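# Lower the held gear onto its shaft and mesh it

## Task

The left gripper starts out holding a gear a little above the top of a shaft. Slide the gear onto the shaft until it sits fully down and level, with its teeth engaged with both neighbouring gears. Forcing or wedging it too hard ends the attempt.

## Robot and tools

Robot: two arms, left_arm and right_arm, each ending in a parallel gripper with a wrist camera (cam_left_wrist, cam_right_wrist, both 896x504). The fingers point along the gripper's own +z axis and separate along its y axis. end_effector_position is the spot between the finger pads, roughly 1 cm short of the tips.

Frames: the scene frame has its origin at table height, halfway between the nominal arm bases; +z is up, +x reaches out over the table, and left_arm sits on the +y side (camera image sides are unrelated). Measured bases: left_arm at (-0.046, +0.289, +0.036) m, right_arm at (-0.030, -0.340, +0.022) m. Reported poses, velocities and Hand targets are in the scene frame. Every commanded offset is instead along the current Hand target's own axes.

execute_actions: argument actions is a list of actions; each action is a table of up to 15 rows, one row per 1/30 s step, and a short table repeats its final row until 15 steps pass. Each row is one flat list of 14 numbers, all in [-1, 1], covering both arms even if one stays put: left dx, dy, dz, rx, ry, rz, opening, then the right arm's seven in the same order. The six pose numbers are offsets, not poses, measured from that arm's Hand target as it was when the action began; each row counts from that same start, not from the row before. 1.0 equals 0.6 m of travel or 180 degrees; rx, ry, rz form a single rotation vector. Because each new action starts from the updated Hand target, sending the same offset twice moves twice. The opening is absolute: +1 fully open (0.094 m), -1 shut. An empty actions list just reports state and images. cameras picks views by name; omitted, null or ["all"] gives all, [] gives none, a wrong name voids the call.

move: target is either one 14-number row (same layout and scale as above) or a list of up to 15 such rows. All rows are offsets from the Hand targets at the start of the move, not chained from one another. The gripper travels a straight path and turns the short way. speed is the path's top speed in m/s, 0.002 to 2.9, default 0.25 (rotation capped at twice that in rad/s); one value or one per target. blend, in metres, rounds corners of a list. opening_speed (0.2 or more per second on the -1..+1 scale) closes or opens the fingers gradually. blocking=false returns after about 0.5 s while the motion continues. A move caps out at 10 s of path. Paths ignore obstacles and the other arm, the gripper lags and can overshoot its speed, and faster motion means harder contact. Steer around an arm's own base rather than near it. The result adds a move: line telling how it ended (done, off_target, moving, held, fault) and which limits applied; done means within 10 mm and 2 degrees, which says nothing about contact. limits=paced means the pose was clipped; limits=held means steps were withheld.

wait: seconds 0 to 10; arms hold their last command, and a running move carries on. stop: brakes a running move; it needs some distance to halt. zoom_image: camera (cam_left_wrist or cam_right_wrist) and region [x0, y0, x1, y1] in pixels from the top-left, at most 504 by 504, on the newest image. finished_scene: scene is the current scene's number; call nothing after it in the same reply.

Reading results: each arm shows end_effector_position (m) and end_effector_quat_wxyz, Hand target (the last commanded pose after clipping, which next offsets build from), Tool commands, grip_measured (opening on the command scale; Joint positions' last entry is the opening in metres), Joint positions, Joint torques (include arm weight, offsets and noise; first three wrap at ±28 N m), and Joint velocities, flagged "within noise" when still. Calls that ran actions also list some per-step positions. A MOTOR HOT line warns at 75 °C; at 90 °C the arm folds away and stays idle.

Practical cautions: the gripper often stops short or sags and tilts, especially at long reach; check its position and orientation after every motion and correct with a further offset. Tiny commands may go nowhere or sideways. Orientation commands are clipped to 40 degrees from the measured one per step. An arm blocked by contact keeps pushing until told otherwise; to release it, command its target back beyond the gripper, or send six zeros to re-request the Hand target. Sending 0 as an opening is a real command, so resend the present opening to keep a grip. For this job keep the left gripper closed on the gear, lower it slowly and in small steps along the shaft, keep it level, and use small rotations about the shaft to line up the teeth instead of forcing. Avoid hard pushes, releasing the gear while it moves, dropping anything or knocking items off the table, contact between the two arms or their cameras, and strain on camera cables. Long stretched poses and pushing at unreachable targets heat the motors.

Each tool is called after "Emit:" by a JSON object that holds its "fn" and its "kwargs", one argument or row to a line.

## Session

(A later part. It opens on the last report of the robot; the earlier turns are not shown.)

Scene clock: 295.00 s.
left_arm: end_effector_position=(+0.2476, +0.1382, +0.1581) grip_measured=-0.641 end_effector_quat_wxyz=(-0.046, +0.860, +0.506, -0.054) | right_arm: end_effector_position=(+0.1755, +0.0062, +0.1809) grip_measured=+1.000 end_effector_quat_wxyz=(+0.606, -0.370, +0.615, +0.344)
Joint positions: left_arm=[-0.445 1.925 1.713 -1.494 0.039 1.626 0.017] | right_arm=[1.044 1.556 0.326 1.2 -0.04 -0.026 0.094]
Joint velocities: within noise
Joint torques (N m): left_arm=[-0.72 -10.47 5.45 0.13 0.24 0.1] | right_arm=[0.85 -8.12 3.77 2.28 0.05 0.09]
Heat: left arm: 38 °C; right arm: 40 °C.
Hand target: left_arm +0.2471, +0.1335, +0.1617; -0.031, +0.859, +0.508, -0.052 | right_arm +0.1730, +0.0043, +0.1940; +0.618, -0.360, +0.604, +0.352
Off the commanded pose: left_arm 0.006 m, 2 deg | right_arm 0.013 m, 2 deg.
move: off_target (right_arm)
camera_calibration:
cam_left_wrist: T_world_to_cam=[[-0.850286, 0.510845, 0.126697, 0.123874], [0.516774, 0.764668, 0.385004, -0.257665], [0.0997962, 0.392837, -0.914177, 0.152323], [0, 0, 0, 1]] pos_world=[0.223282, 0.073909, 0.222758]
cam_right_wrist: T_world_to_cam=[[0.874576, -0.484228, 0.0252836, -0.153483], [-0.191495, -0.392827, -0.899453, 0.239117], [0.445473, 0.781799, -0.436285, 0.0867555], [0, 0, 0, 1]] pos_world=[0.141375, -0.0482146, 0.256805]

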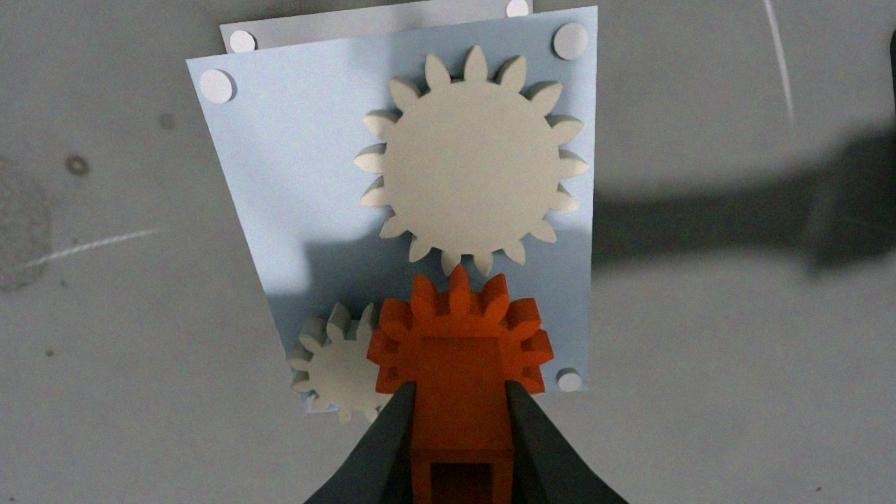

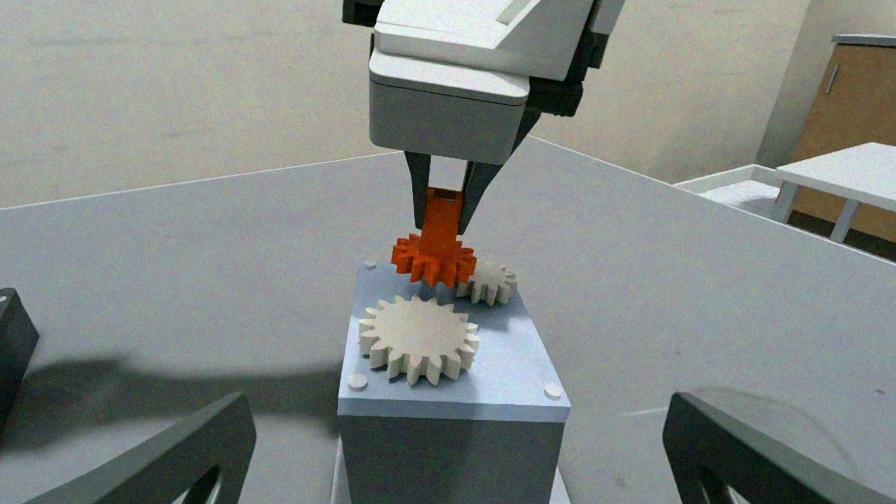

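Emit:
{"fn": "move", "kwargs": {
  "target": [0.0095,-0.0009,-0.0056,0,0,0,-1,0,0,0,0,0,0,1],
  "speed": 0.05
}}

Emit:
{"fn": "zoom_image", "kwargs": {
  "camera": "cam_right_wrist",
  "region": [385, 210, 485, 290]
}}

Scene clock: 316.47 s.
left_arm: end_effector_position=(+0.2487, +0.1398, +0.1580) grip_measured=-0.641 end_effector_quat_wxyz=(-0.045, +0.858, +0.509, -0.054) | right_arm: end_effector_position=(+0.1755, +0.0062, +0.1809) grip_measured=+1.000 end_effector_quat_wxyz=(+0.606, -0.370, +0.615, +0.344)
Joint positions: left_arm=[-0.439 1.925 1.713 -1.493 0.039 1.625 0.017] | right_arm=[1.044 1.556 0.326 1.2 -0.04 -0.026 0.094]
Joint velocities: within noise
Joint torques (N m): left_arm=[0.14 -10.5 6.75 0 0.23 0.28] | right_arm=[0.77 -8.03 3.78 2.28 0.06 0.04]
Heat: left arm: 38 °C; right arm: 41 °C.
Hand target: left_arm +0.2498, +0.1387, +0.1648; -0.031, +0.859, +0.508, -0.052 | right_arm +0.1730, +0.0043, +0.1940; +0.618, -0.360, +0.604, +0.352
Off the commanded pose: left_arm 0.007 m, 2 deg | right_arm 0.013 m, 2 deg.
move: off_target (right_arm)
camera_calibration:
cam_left_wrist: T_world_to_cam=[[-0.853709, 0.505377, 0.125595, 0.125811], [0.511441, 0.768298, 0.384898, -0.258641], [0.0980242, 0.392826, -0.914374, 0.152027], [0, 0, 0, 1]] pos_world=[0.224783, 0.0754118, 0.222759]
cam_right_wrist: T_world_to_cam=[[0.874576, -0.484228, 0.0252836, -0.153483], [-0.191495, -0.392827, -0.899453, 0.239117], [0.445473, 0.781799, -0.436285, 0.0867555], [0, 0, 0, 1]] pos_world=[0.141375, -0.0482146, 0.256805]

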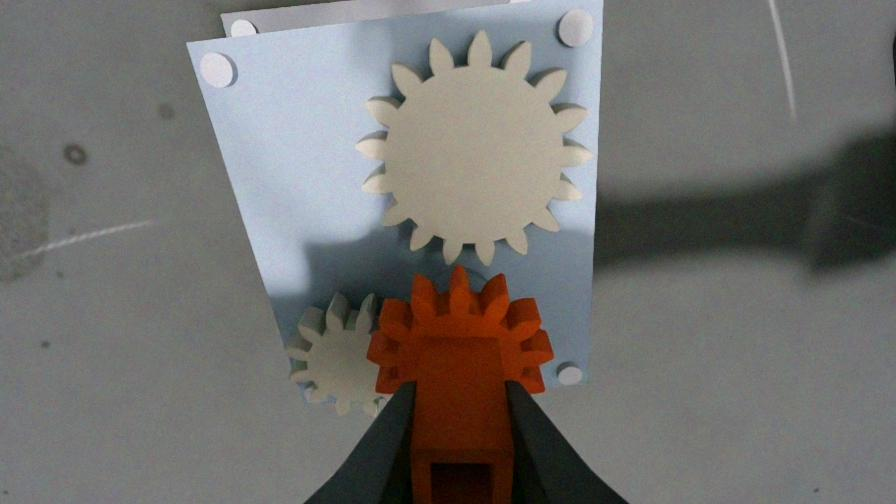

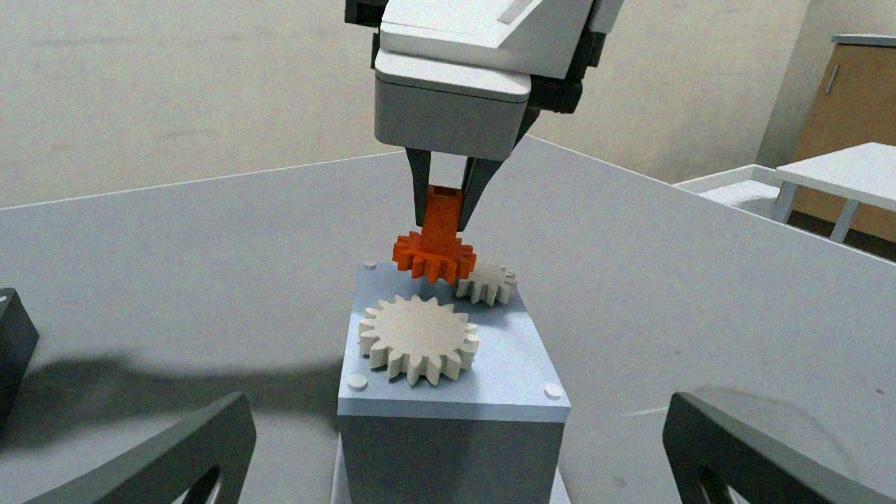

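Scaled by 5.040 from the camera's 896x504 image, which has a finer 1280x720 frame.

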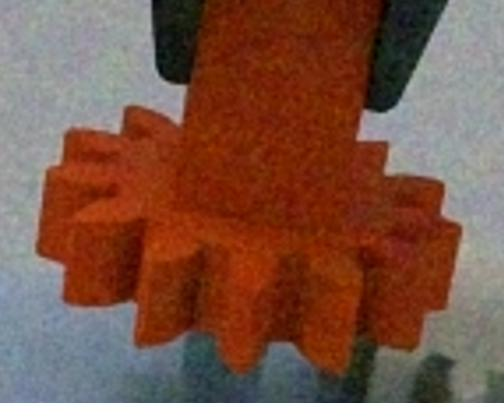

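Emit:
{"fn": "move", "kwargs": {
  "target": [0,0,0,0,0,0,-1,0.01,-0.172,0.12,-0.26,0,0,1],
  "speed": 0.15
}}

Emit:
{"fn": "zoom_image", "kwargs": {
  "camera": "cam_right_wrist",
  "region": [370, 260, 490, 370]
}}

Scene clock: 331.40 s.
left_arm: end_effector_position=(+0.2487, +0.1398, +0.1580) grip_measured=-0.641 end_effector_quat_wxyz=(-0.045, +0.858, +0.509, -0.054) | right_arm: end_effector_position=(+0.2951, +0.0164, +0.1918) grip_measured=+1.000 end_effector_quat_wxyz=(-0.427, +0.569, -0.422, -0.562)
Joint positions: left_arm=[-0.439 1.925 1.713 -1.493 0.039 1.625 0.017] | right_arm=[0.495 2.112 1.147 0.942 -1.386 -0.034 0.094]
Joint velocities: within noise
Joint torques (N m): left_arm=[0.23 -10.54 6.74 0 0.23 0.24] | right_arm=[-0.29 -9.73 7.24 1.42 -0.3 -0.18]
Heat: left arm: 38 °C; right arm: 40 °C.
Hand target: left_arm +0.2498, +0.1387, +0.1648; -0.031, +0.859, +0.508, -0.052 | right_arm +0.2984, +0.0159, +0.1906; -0.424, +0.575, -0.415, -0.563
Off the commanded pose: left_arm 0.007 m, 2 deg | right_arm 0.004 m, 1 deg.
move: done
camera_calibration:
cam_left_wrist: T_world_to_cam=[[-0.853709, 0.505377, 0.125595, 0.125811], [0.511441, 0.768298, 0.384898, -0.258641], [0.0980242, 0.392826, -0.914374, 0.152027], [0, 0, 0, 1]] pos_world=[0.224783, 0.0754118, 0.222759]
cam_right_wrist: T_world_to_cam=[[0.958131, 0.28609, 0.0117585, -0.288155], [0.128373, -0.392494, -0.910752, 0.1836], [-0.255942, 0.874129, -0.412787, 0.231152], [0, 0, 0, 1]] pos_world=[0.311683, -0.0475567, 0.266019]

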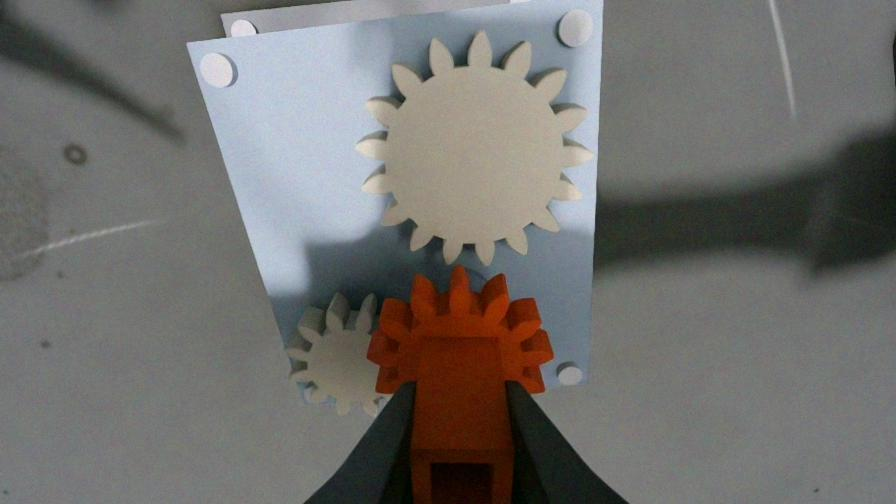

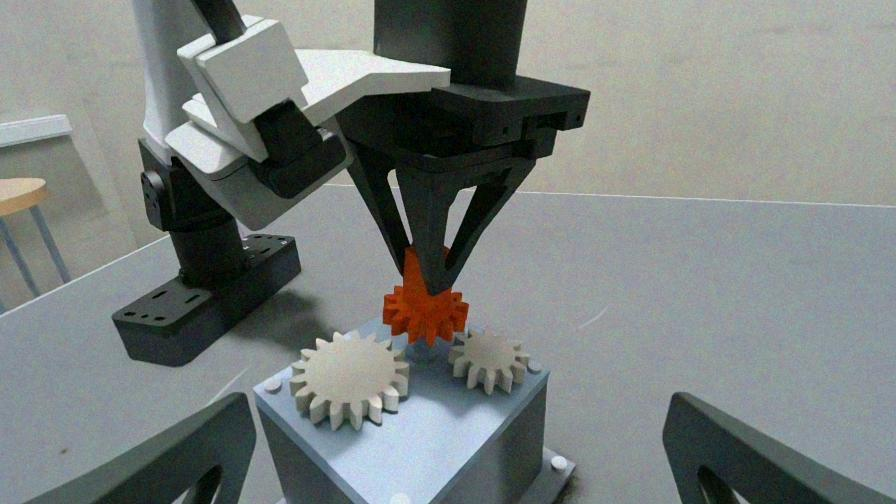

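Scaled by 4.200 from the camera's 896x504 image, which has a finer 1280x720 frame.

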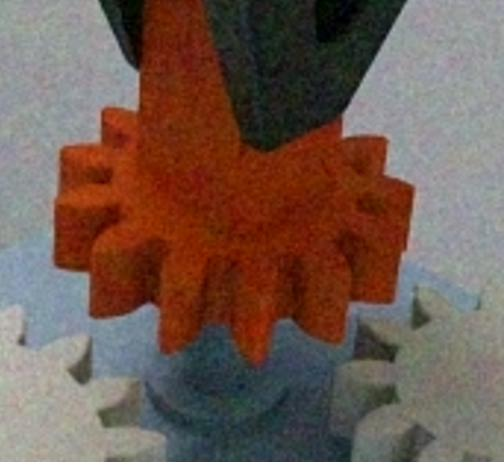

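Emit:
{"fn": "zoom_image", "kwargs": {
  "camera": "cam_right_wrist",
  "region": [395, 320, 455, 370]
}}

Scaled by 8.400 from the camera's 896x504 image, which has a finer 1280x720 frame.

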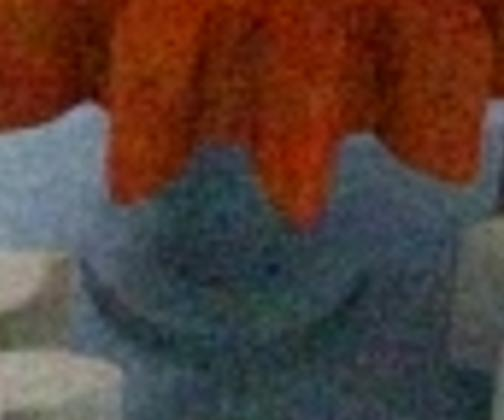

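Emit:
{"fn": "move", "kwargs": {
  "target": [0,0,0.006,0,0,0,-1,0,0,0,0,0,0,1],
  "speed": 0.03
}}

Emit:
{"fn": "zoom_image", "kwargs": {
  "camera": "cam_right_wrist",
  "region": [370, 260, 490, 370]
}}

Scene clock: 358.57 s.
left_arm: end_effector_position=(+0.2489, +0.1397, +0.1580) grip_measured=-0.641 end_effector_quat_wxyz=(-0.045, +0.858, +0.509, -0.053) | right_arm: end_effector_position=(+0.2951, +0.0164, +0.1913) grip_measured=+1.000 end_effector_quat_wxyz=(-0.426, +0.569, -0.423, -0.562)
Joint positions: left_arm=[-0.439 1.925 1.713 -1.492 0.039 1.625 0.017] | right_arm=[0.495 2.112 1.147 0.936 -1.386 -0.038 0.094]
Joint velocities: within noise
Joint torques (N m): left_arm=[0.06 -10.69 5.18 0.12 0.24 0.26] | right_arm=[-0.38 -9.8 7.27 1.42 -0.29 -0.16]
Heat: left arm: 39 °C; right arm: 41 °C.
Hand target: left_arm +0.2493, +0.1387, +0.1612; -0.031, +0.859, +0.508, -0.052 | right_arm +0.2984, +0.0159, +0.1907; -0.424, +0.575, -0.415, -0.563
Off the commanded pose: left_arm 0.003 m, 2 deg | right_arm 0.003 m, 1 deg.
move: done
camera_calibration:
cam_left_wrist: T_world_to_cam=[[-0.853816, 0.5054, 0.124773, 0.126102], [0.511126, 0.768426, 0.38506, -0.258668], [0.0987306, 0.392545, -0.914418, 0.15189], [0, 0, 0, 1]] pos_world=[0.224884, 0.0754117, 0.222759]
cam_right_wrist: T_world_to_cam=[[0.958015, 0.286518, 0.0106848, -0.287838], [0.127861, -0.393574, -0.910358, 0.183279], [-0.256629, 0.873503, -0.413684, 0.231323], [0, 0, 0, 1]] pos_world=[0.311683, -0.0474567, 0.26562]

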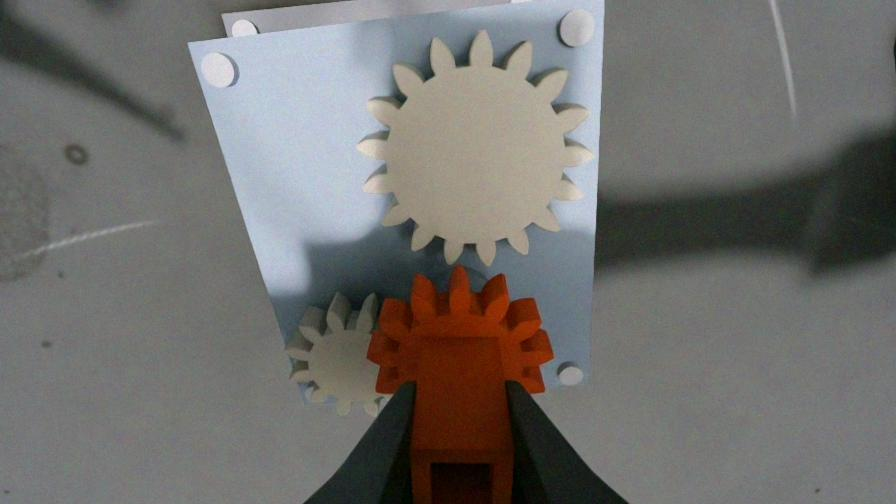

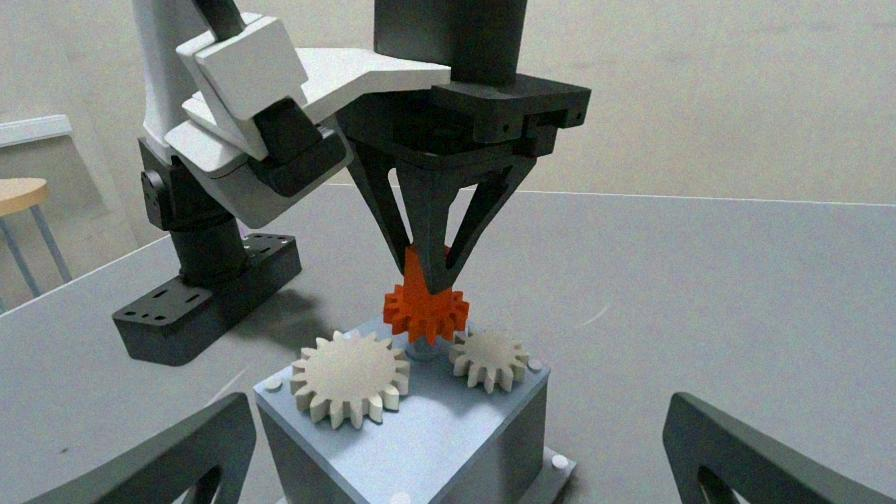

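Scaled by 4.200 from the camera's 896x504 image, which has a finer 1280x720 frame.

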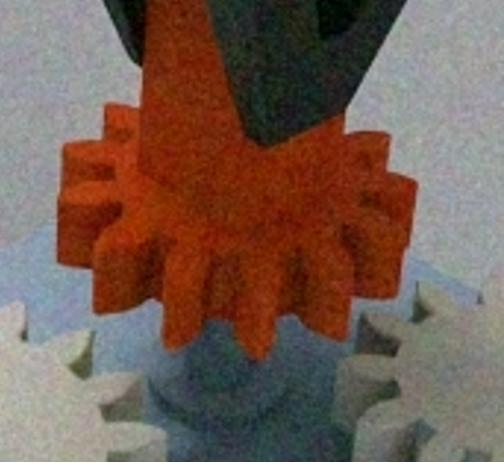

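Emit:
{"fn": "move", "kwargs": {
  "target": [0,0,0.005,0,0,0,-1,0,0,0,0,0,0,1],
  "speed": 0.03
}}

Emit:
{"fn": "zoom_image", "kwargs": {
  "camera": "cam_right_wrist",
  "region": [370, 260, 490, 370]
}}

Scene clock: 364.93 s.
left_arm: end_effector_position=(+0.2477, +0.1403, +0.1537) grip_measured=-0.641 end_effector_quat_wxyz=(-0.047, +0.858, +0.509, -0.055) | right_arm: end_effector_position=(+0.2951, +0.0164, +0.1910) grip_measured=+1.000 end_effector_quat_wxyz=(-0.426, +0.569, -0.423, -0.562)
Joint positions: left_arm=[-0.439 1.925 1.695 -1.48 0.039 1.625 0.017] | right_arm=[0.495 2.112 1.147 0.934 -1.386 -0.039 0.094]
Joint velocities: within noise
Joint torques (N m): left_arm=[0.1 -10.89 5.52 0.12 0.24 0.26] | right_arm=[-0.36 -9.92 7.36 1.43 -0.29 -0.15]
Heat: left arm: 39 °C; right arm: 41 °C.
Hand target: left_arm +0.2489, +0.1387, +0.1582; -0.031, +0.859, +0.508, -0.052 | right_arm +0.2984, +0.0159, +0.1907; -0.424, +0.575, -0.415, -0.563
Off the commanded pose: left_arm 0.005 m, 2 deg | right_arm 0.003 m, 1 deg.
move: done
camera_calibration:
cam_left_wrist: T_world_to_cam=[[-0.853112, 0.505165, 0.130417, 0.124391], [0.513188, 0.767461, 0.384241, -0.257081], [0.0940155, 0.394729, -0.913975, 0.148579], [0, 0, 0, 1]] pos_world=[0.224081, 0.0758127, 0.218356]
cam_right_wrist: T_world_to_cam=[[0.958023, 0.286517, 0.0100039, -0.287753], [0.127385, -0.394157, -0.910172, 0.183156], [-0.256837, 0.87324, -0.41411, 0.231431], [0, 0, 0, 1]] pos_world=[0.311783, -0.0474565, 0.26542]

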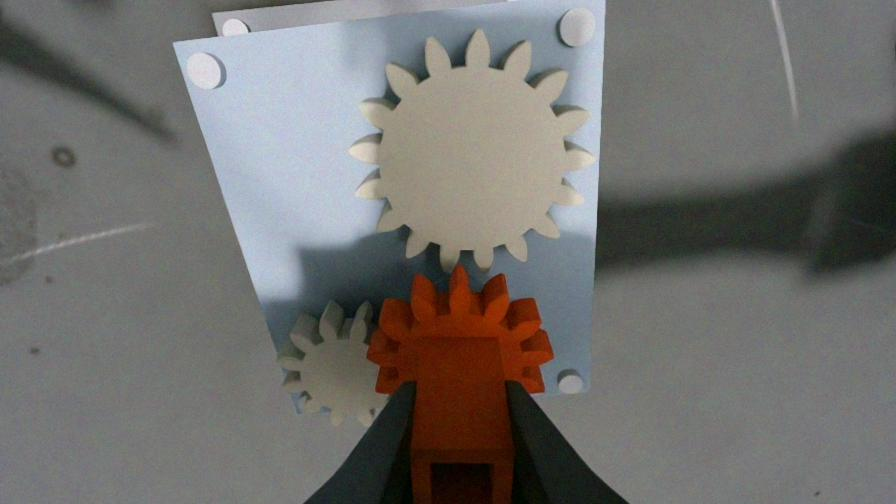

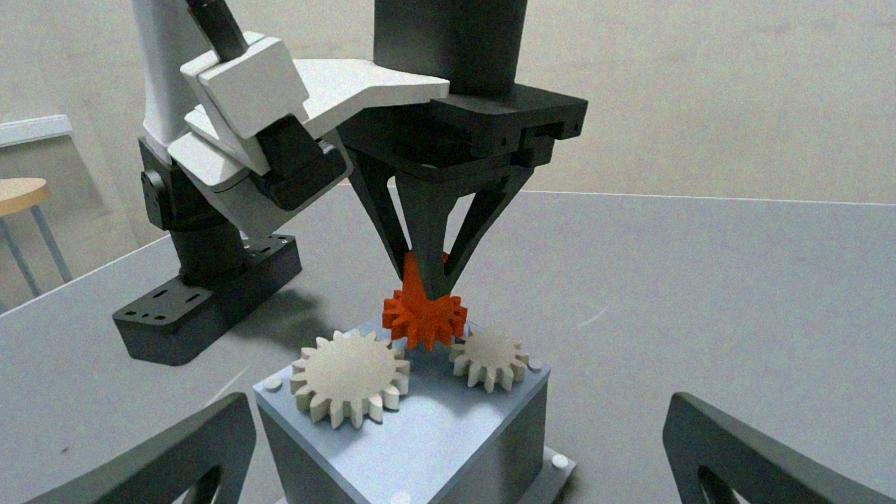

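Scaled by 4.200 from the camera's 896x504 image, which has a finer 1280x720 frame.

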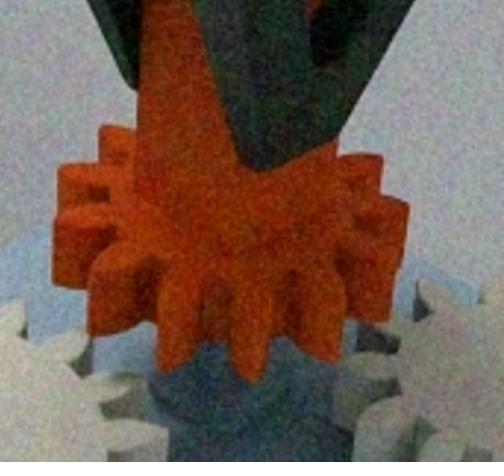

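Emit:
{"fn": "move", "kwargs": {
  "target": [0,0,0.005,0,0,0,-1,0,0,0,0,0,0,1],
  "speed": 0.03
}}

Emit:
{"fn": "zoom_image", "kwargs": {
  "camera": "cam_right_wrist",
  "region": [370, 260, 490, 370]
}}

Scene clock: 376.67 s.
left_arm: end_effector_position=(+0.2474, +0.1404, +0.1503) grip_measured=-0.641 end_effector_quat_wxyz=(-0.048, +0.858, +0.509, -0.055) | right_arm: end_effector_position=(+0.2951, +0.0164, +0.1910) grip_measured=+1.000 end_effector_quat_wxyz=(-0.426, +0.569, -0.423, -0.562)
Joint positions: left_arm=[-0.439 1.925 1.681 -1.468 0.039 1.625 0.017] | right_arm=[0.495 2.112 1.147 0.933 -1.386 -0.04 0.094]
Joint velocities: within noise
Joint torques (N m): left_arm=[0.02 -10.88 5.49 0.13 0.23 0.23] | right_arm=[-0.32 -9.92 7.31 1.38 -0.29 -0.15]
Heat: left arm: 39 °C; right arm: 41 °C.
Hand target: left_arm +0.2486, +0.1387, +0.1552; -0.031, +0.859, +0.508, -0.052 | right_arm +0.2984, +0.0159, +0.1907; -0.424, +0.575, -0.415, -0.563
Off the commanded pose: left_arm 0.005 m, 2 deg | right_arm 0.003 m, 1 deg.
move: done
camera_calibration:
cam_left_wrist: T_world_to_cam=[[-0.85294, 0.505054, 0.131963, 0.124165], [0.513709, 0.767211, 0.384044, -0.255752], [0.0927192, 0.395357, -0.913836, 0.145672], [0, 0, 0, 1]] pos_world=[0.223781, 0.075913, 0.214955]
cam_right_wrist: T_world_to_cam=[[0.958014, 0.286544, 0.0100645, -0.287765], [0.127473, -0.394217, -0.910134, 0.183025], [-0.256826, 0.873204, -0.414192, 0.231407], [0, 0, 0, 1]] pos_world=[0.311783, -0.0474565, 0.26532]

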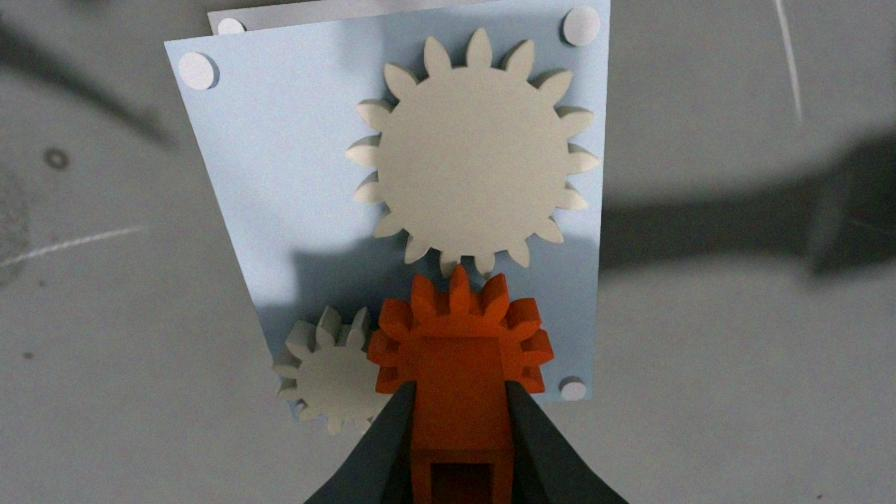

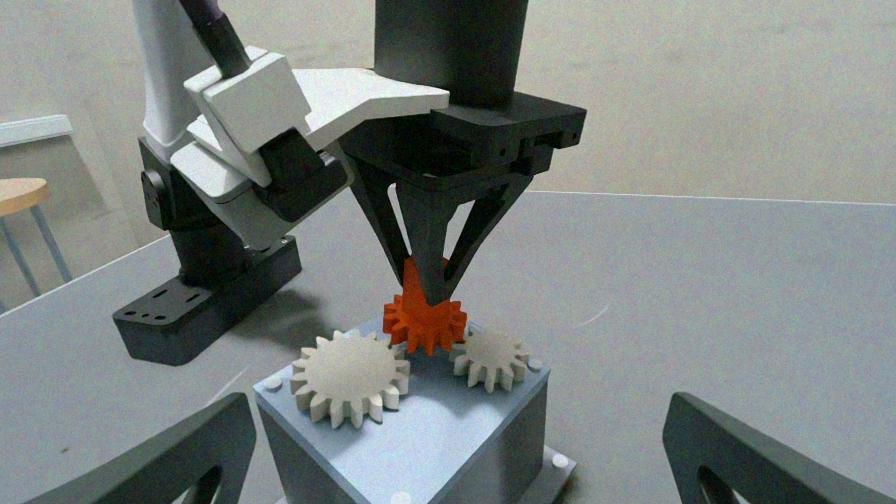

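Scaled by 4.200 from the camera's 896x504 image, which has a finer 1280x720 frame.

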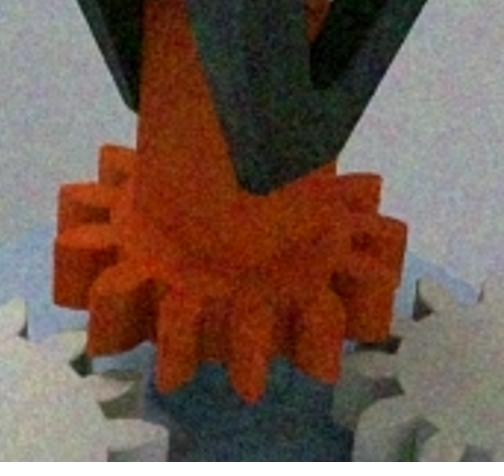

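Emit:
{"fn": "zoom_image", "kwargs": {
  "camera": "cam_left_wrist",
  "region": [260, 230, 560, 450]
}}

Scaled by 1.680 from the camera's 896x504 image, which has a finer 1280x720 frame.

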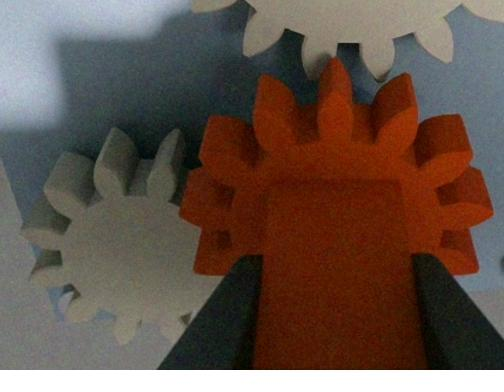

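Emit:
{"fn": "move", "kwargs": {
  "target": [0,0,0.004,0,0,0,-1,0,0,0,0,0,0,1],
  "speed": 0.03
}}

Emit:
{"fn": "zoom_image", "kwargs": {
  "camera": "cam_right_wrist",
  "region": [300, 270, 540, 440]
}}

Emit:
{"fn": "zoom_image", "kwargs": {
  "camera": "cam_left_wrist",
  "region": [260, 230, 560, 450]
}}

Scene clock: 388.83 s.
left_arm: end_effector_position=(+0.2471, +0.1406, +0.1475) grip_measured=-0.641 end_effector_quat_wxyz=(-0.048, +0.858, +0.509, -0.056) | right_arm: end_effector_position=(+0.2951, +0.0164, +0.1909) grip_measured=+1.000 end_effector_quat_wxyz=(-0.426, +0.569, -0.423, -0.562)
Joint positions: left_arm=[-0.439 1.925 1.67 -1.458 0.039 1.625 0.017] | right_arm=[0.495 2.112 1.147 0.933 -1.386 -0.04 0.094]
Joint velocities: within noise
Joint torques (N m): left_arm=[-0.06 -10.92 5.53 0.11 0.2 0.25] | right_arm=[-0.32 -9.85 7.21 1.37 -0.31 -0.15]
Heat: left arm: 39 °C; right arm: 41 °C.
Hand target: left_arm +0.2483, +0.1387, +0.1528; -0.031, +0.859, +0.508, -0.052 | right_arm +0.2984, +0.0159, +0.1907; -0.424, +0.575, -0.415, -0.563
Off the commanded pose: left_arm 0.006 m, 2 deg | right_arm 0.003 m, 1 deg.
move: done
camera_calibration:
cam_left_wrist: T_world_to_cam=[[-0.852804, 0.50499, 0.133082, 0.12405], [0.514097, 0.767, 0.383946, -0.2547], [0.0918149, 0.395848, -0.913715, 0.143231], [0, 0, 0, 1]] pos_world=[0.22358, 0.0760133, 0.212155]
cam_right_wrist: T_world_to_cam=[[0.95801, 0.286559, 0.0100266, -0.287752], [0.127479, -0.394339, -0.91008, 0.183003], [-0.256838, 0.873144, -0.414311, 0.231439], [0, 0, 0, 1]] pos_world=[0.311783, -0.0474565, 0.26532]

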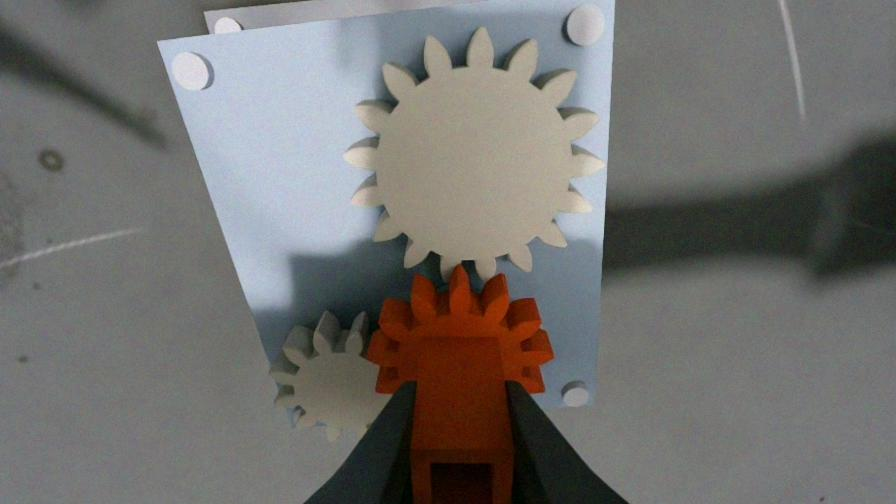

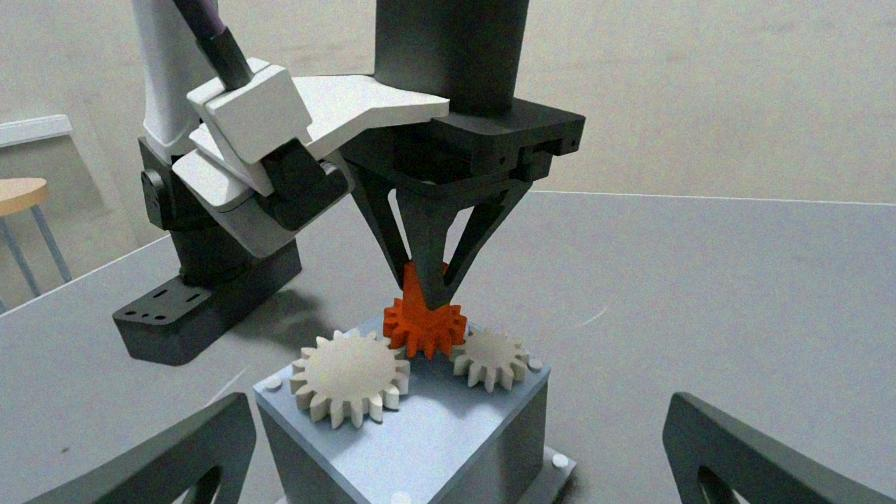

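Scaled by 2.100 from the camera's 896x504 image, which has a finer 1280x720 frame.

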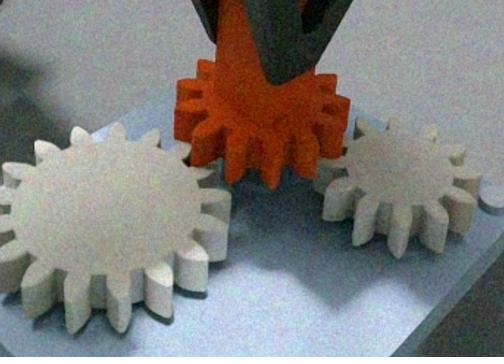

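Scaled by 1.680 from the camera's 896x504 image, which has a finer 1280x720 frame.

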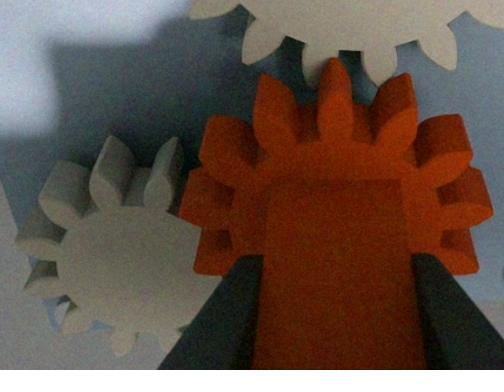

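Emit:
{"fn": "move", "kwargs": {
  "target": [0,0,0.004,0,0,0,-1,0,0,0,0,0,0,1],
  "speed": 0.03
}}

Emit:
{"fn": "zoom_image", "kwargs": {
  "camera": "cam_right_wrist",
  "region": [300, 270, 540, 440]
}}

Emit:
{"fn": "zoom_image", "kwargs": {
  "camera": "cam_left_wrist",
  "region": [260, 230, 560, 450]
}}

Scene clock: 399.87 s.
left_arm: end_effector_position=(+0.2475, +0.1404, +0.1470) grip_measured=-0.641 end_effector_quat_wxyz=(-0.046, +0.858, +0.509, -0.054) | right_arm: end_effector_position=(+0.2951, +0.0164, +0.1909) grip_measured=+1.000 end_effector_quat_wxyz=(-0.425, +0.569, -0.423, -0.562)
Joint positions: left_arm=[-0.439 1.923 1.665 -1.451 0.039 1.625 0.017] | right_arm=[0.495 2.112 1.147 0.932 -1.386 -0.04 0.094]
Joint velocities: within noise
Joint torques (N m): left_arm=[-0.03 -10.74 5.03 0.16 0.21 0.24] | right_arm=[-0.43 -9.85 7.28 1.43 -0.28 -0.17]
Heat: left arm: 40 °C; right arm: 41 °C.
Hand target: left_arm +0.2480, +0.1387, +0.1504; -0.031, +0.859, +0.508, -0.052 | right_arm +0.2984, +0.0159, +0.1907; -0.424, +0.575, -0.415, -0.563
Off the commanded pose: left_arm 0.004 m, 2 deg | right_arm 0.003 m, 1 deg.
move: done
camera_calibration:
cam_left_wrist: T_world_to_cam=[[-0.853349, 0.505227, 0.128614, 0.125291], [0.512514, 0.767772, 0.384519, -0.254348], [0.095523, 0.394045, -0.914114, 0.14229], [0, 0, 0, 1]] pos_world=[0.223682, 0.0759124, 0.211757]
cam_right_wrist: T_world_to_cam=[[0.958026, 0.286516, 0.00969952, -0.287701], [0.127174, -0.394422, -0.910087, 0.183045], [-0.256929, 0.873121, -0.414304, 0.231336], [0, 0, 0, 1]] pos_world=[0.311783, -0.0473564, 0.265221]

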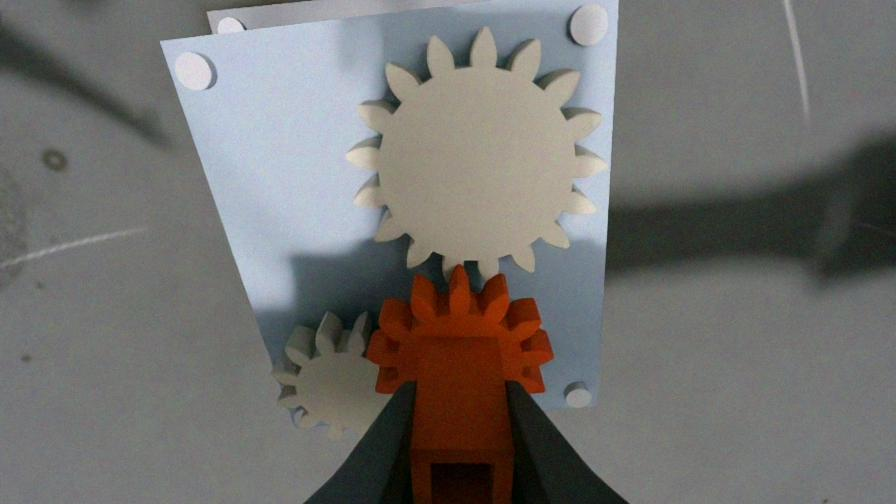

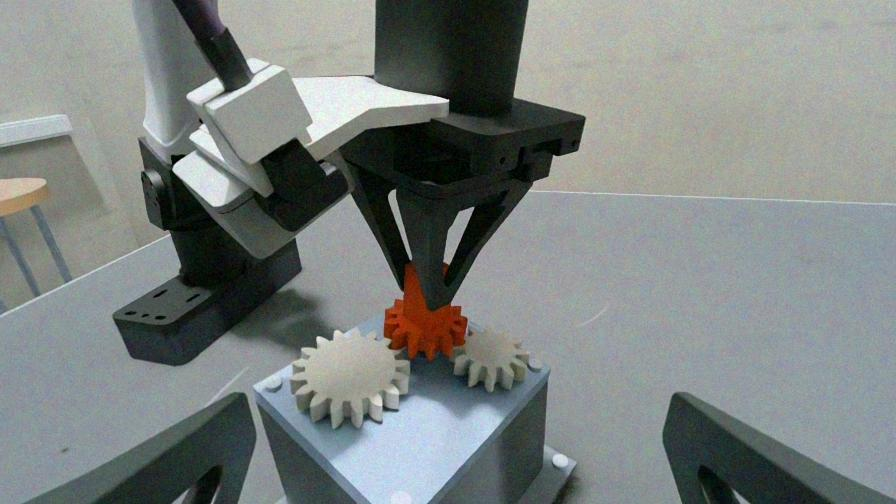

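Scaled by 2.100 from the camera's 896x504 image, which has a finer 1280x720 frame.

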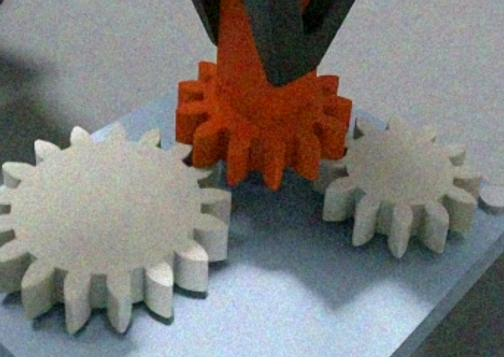

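Scaled by 1.680 from the camera's 896x504 image, which has a finer 1280x720 frame.

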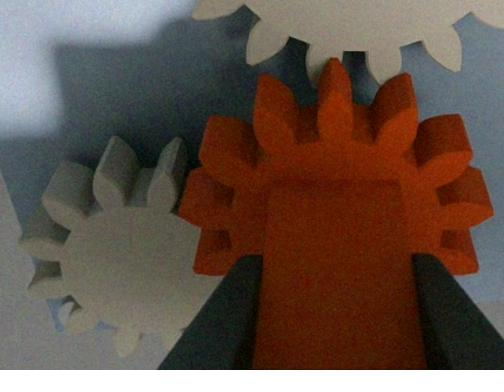

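Emit:
{"fn": "move", "kwargs": {
  "target": [0,0,0,0,0,0.02,-1,0,0,0,0,0,0,1],
  "speed": 0.03
}}

Emit:
{"fn": "zoom_image", "kwargs": {
  "camera": "cam_right_wrist",
  "region": [300, 270, 540, 440]
}}

Emit:
{"fn": "zoom_image", "kwargs": {
  "camera": "cam_left_wrist",
  "region": [260, 230, 560, 450]
}}

Scene clock: 417.73 s.
left_arm: end_effector_position=(+0.2475, +0.1403, +0.1470) grip_measured=-0.641 end_effector_quat_wxyz=(-0.045, +0.871, +0.485, -0.056) | right_arm: end_effector_position=(+0.2951, +0.0164, +0.1908) grip_measured=+1.000 end_effector_quat_wxyz=(-0.425, +0.569, -0.423, -0.562)
Joint positions: left_arm=[-0.439 1.923 1.665 -1.451 0.04 1.679 0.017] | right_arm=[0.495 2.112 1.147 0.932 -1.386 -0.041 0.094]
Joint velocities: within noise
Joint torques (N m): left_arm=[-0.1 -10.78 4.94 0.14 0.22 0.31] | right_arm=[-0.38 -10.02 7.32 1.42 -0.32 -0.14]
Heat: left arm: 41 °C; right arm: 42 °C.
Hand target: left_arm +0.2480, +0.1387, +0.1504; -0.030, +0.875, +0.480, -0.053 | right_arm +0.2984, +0.0159, +0.1907; -0.424, +0.575, -0.415, -0.563
Off the commanded pose: left_arm 0.004 m, 2 deg | right_arm 0.003 m, 1 deg.
move: done
camera_calibration:
cam_left_wrist: T_world_to_cam=[[-0.825065, 0.550906, 0.125581, 0.112313], [0.553232, 0.742427, 0.377804, -0.259857], [0.1149, 0.381188, -0.91733, 0.13974], [0, 0, 0, 1]] pos_world=[0.220371, 0.0777835, 0.212258]
cam_right_wrist: T_world_to_cam=[[0.958022, 0.286531, 0.00966165, -0.287689], [0.127181, -0.394544, -0.910033, 0.183023], [-0.256941, 0.87306, -0.414423, 0.231369], [0, 0, 0, 1]] pos_world=[0.311783, -0.0473564, 0.265221]

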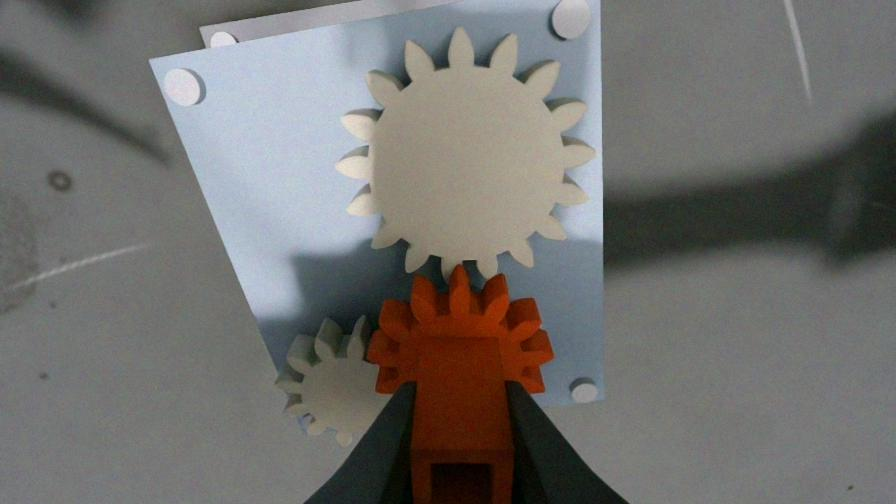

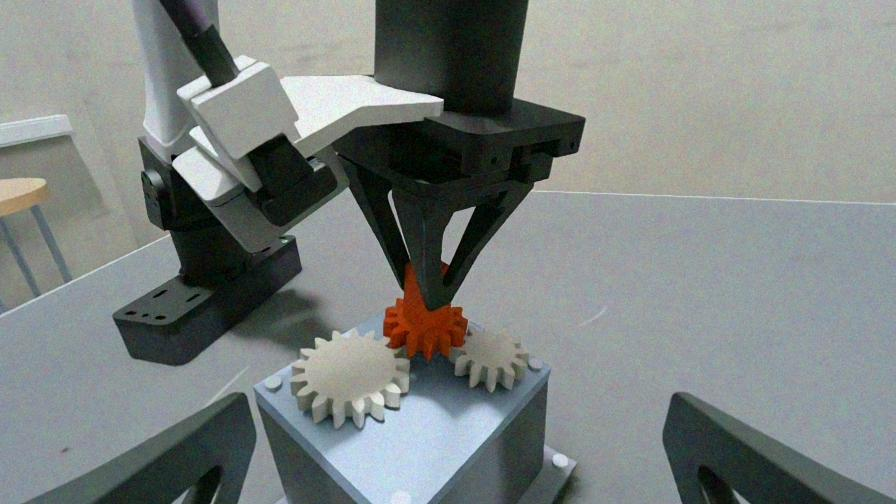

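Scaled by 2.100 from the camera's 896x504 image, which has a finer 1280x720 frame.

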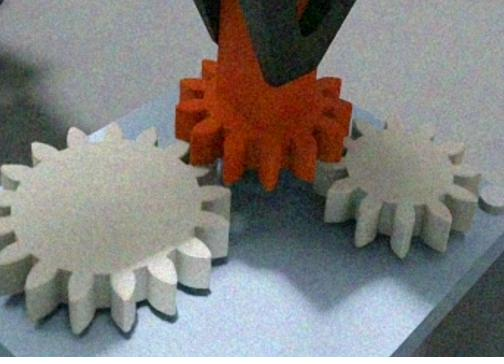

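Scaled by 1.680 from the camera's 896x504 image, which has a finer 1280x720 frame.

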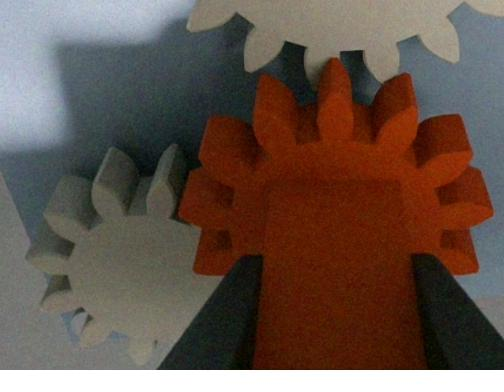

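Emit:
{"fn": "move", "kwargs": {
  "target": [0,0,-0.010,0,0,0,-1,0,0,0,0,0,0,1],
  "speed": 0.04
}}

Emit:
{"fn": "zoom_image", "kwargs": {
  "camera": "cam_left_wrist",
  "region": [260, 230, 560, 450]
}}

Scene clock: 432.63 s.
left_arm: end_effector_position=(+0.2474, +0.1403, +0.1470) grip_measured=-0.641 end_effector_quat_wxyz=(-0.045, +0.872, +0.485, -0.056) | right_arm: end_effector_position=(+0.2951, +0.0164, +0.1908) grip_measured=+1.000 end_effector_quat_wxyz=(-0.425, +0.569, -0.423, -0.562)
Joint positions: left_arm=[-0.439 1.923 1.665 -1.451 0.04 1.681 0.017] | right_arm=[0.495 2.112 1.147 0.932 -1.386 -0.041 0.094]
Joint velocities: within noise
Joint torques (N m): left_arm=[0.02 -10.7 7.45 -0.09 0.22 0.3] | right_arm=[-0.35 -9.87 7.32 1.43 -0.29 -0.12]
Heat: left arm: 42 °C; right arm: 42 °C.
Hand target: left_arm +0.2487, +0.1387, +0.1564; -0.030, +0.875, +0.480, -0.053 | right_arm +0.2984, +0.0159, +0.1907; -0.424, +0.575, -0.415, -0.563
Off the commanded pose: left_arm 0.010 m, 2 deg | right_arm 0.003 m, 1 deg.
move: done
camera_calibration:
cam_left_wrist: T_world_to_cam=[[-0.824204, 0.552133, 0.125845, 0.111834], [0.554471, 0.74165, 0.377513, -0.260025], [0.115104, 0.380926, -0.917413, 0.139706], [0, 0, 0, 1]] pos_world=[0.22027, 0.0778828, 0.212258]
cam_right_wrist: T_world_to_cam=[[0.958018, 0.286559, 0.00926738, -0.287581], [0.126842, -0.394625, -0.910045, 0.183128], [-0.257125, 0.873015, -0.414406, 0.231419], [0, 0, 0, 1]] pos_world=[0.311783, -0.0473564, 0.265221]

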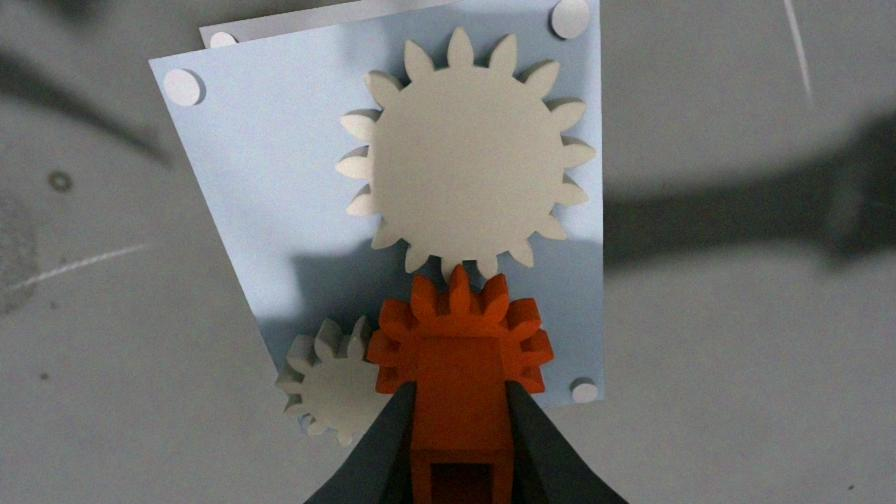

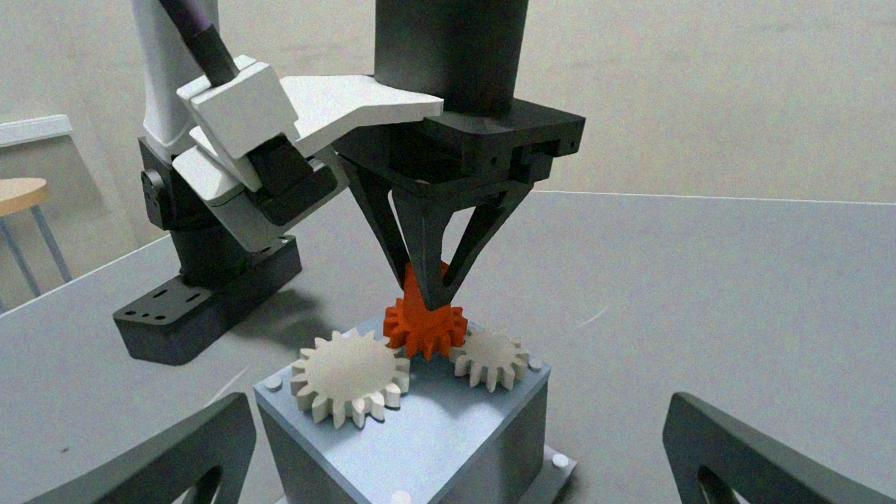

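Scaled by 1.680 from the camera's 896x504 image, which has a finer 1280x720 frame.

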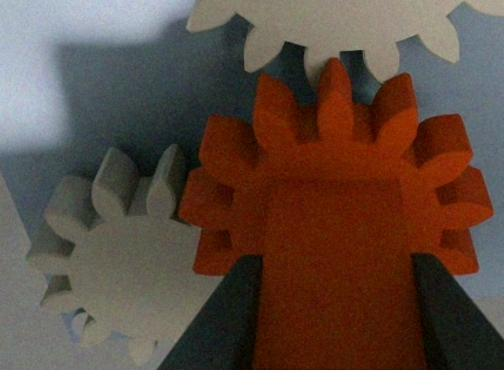

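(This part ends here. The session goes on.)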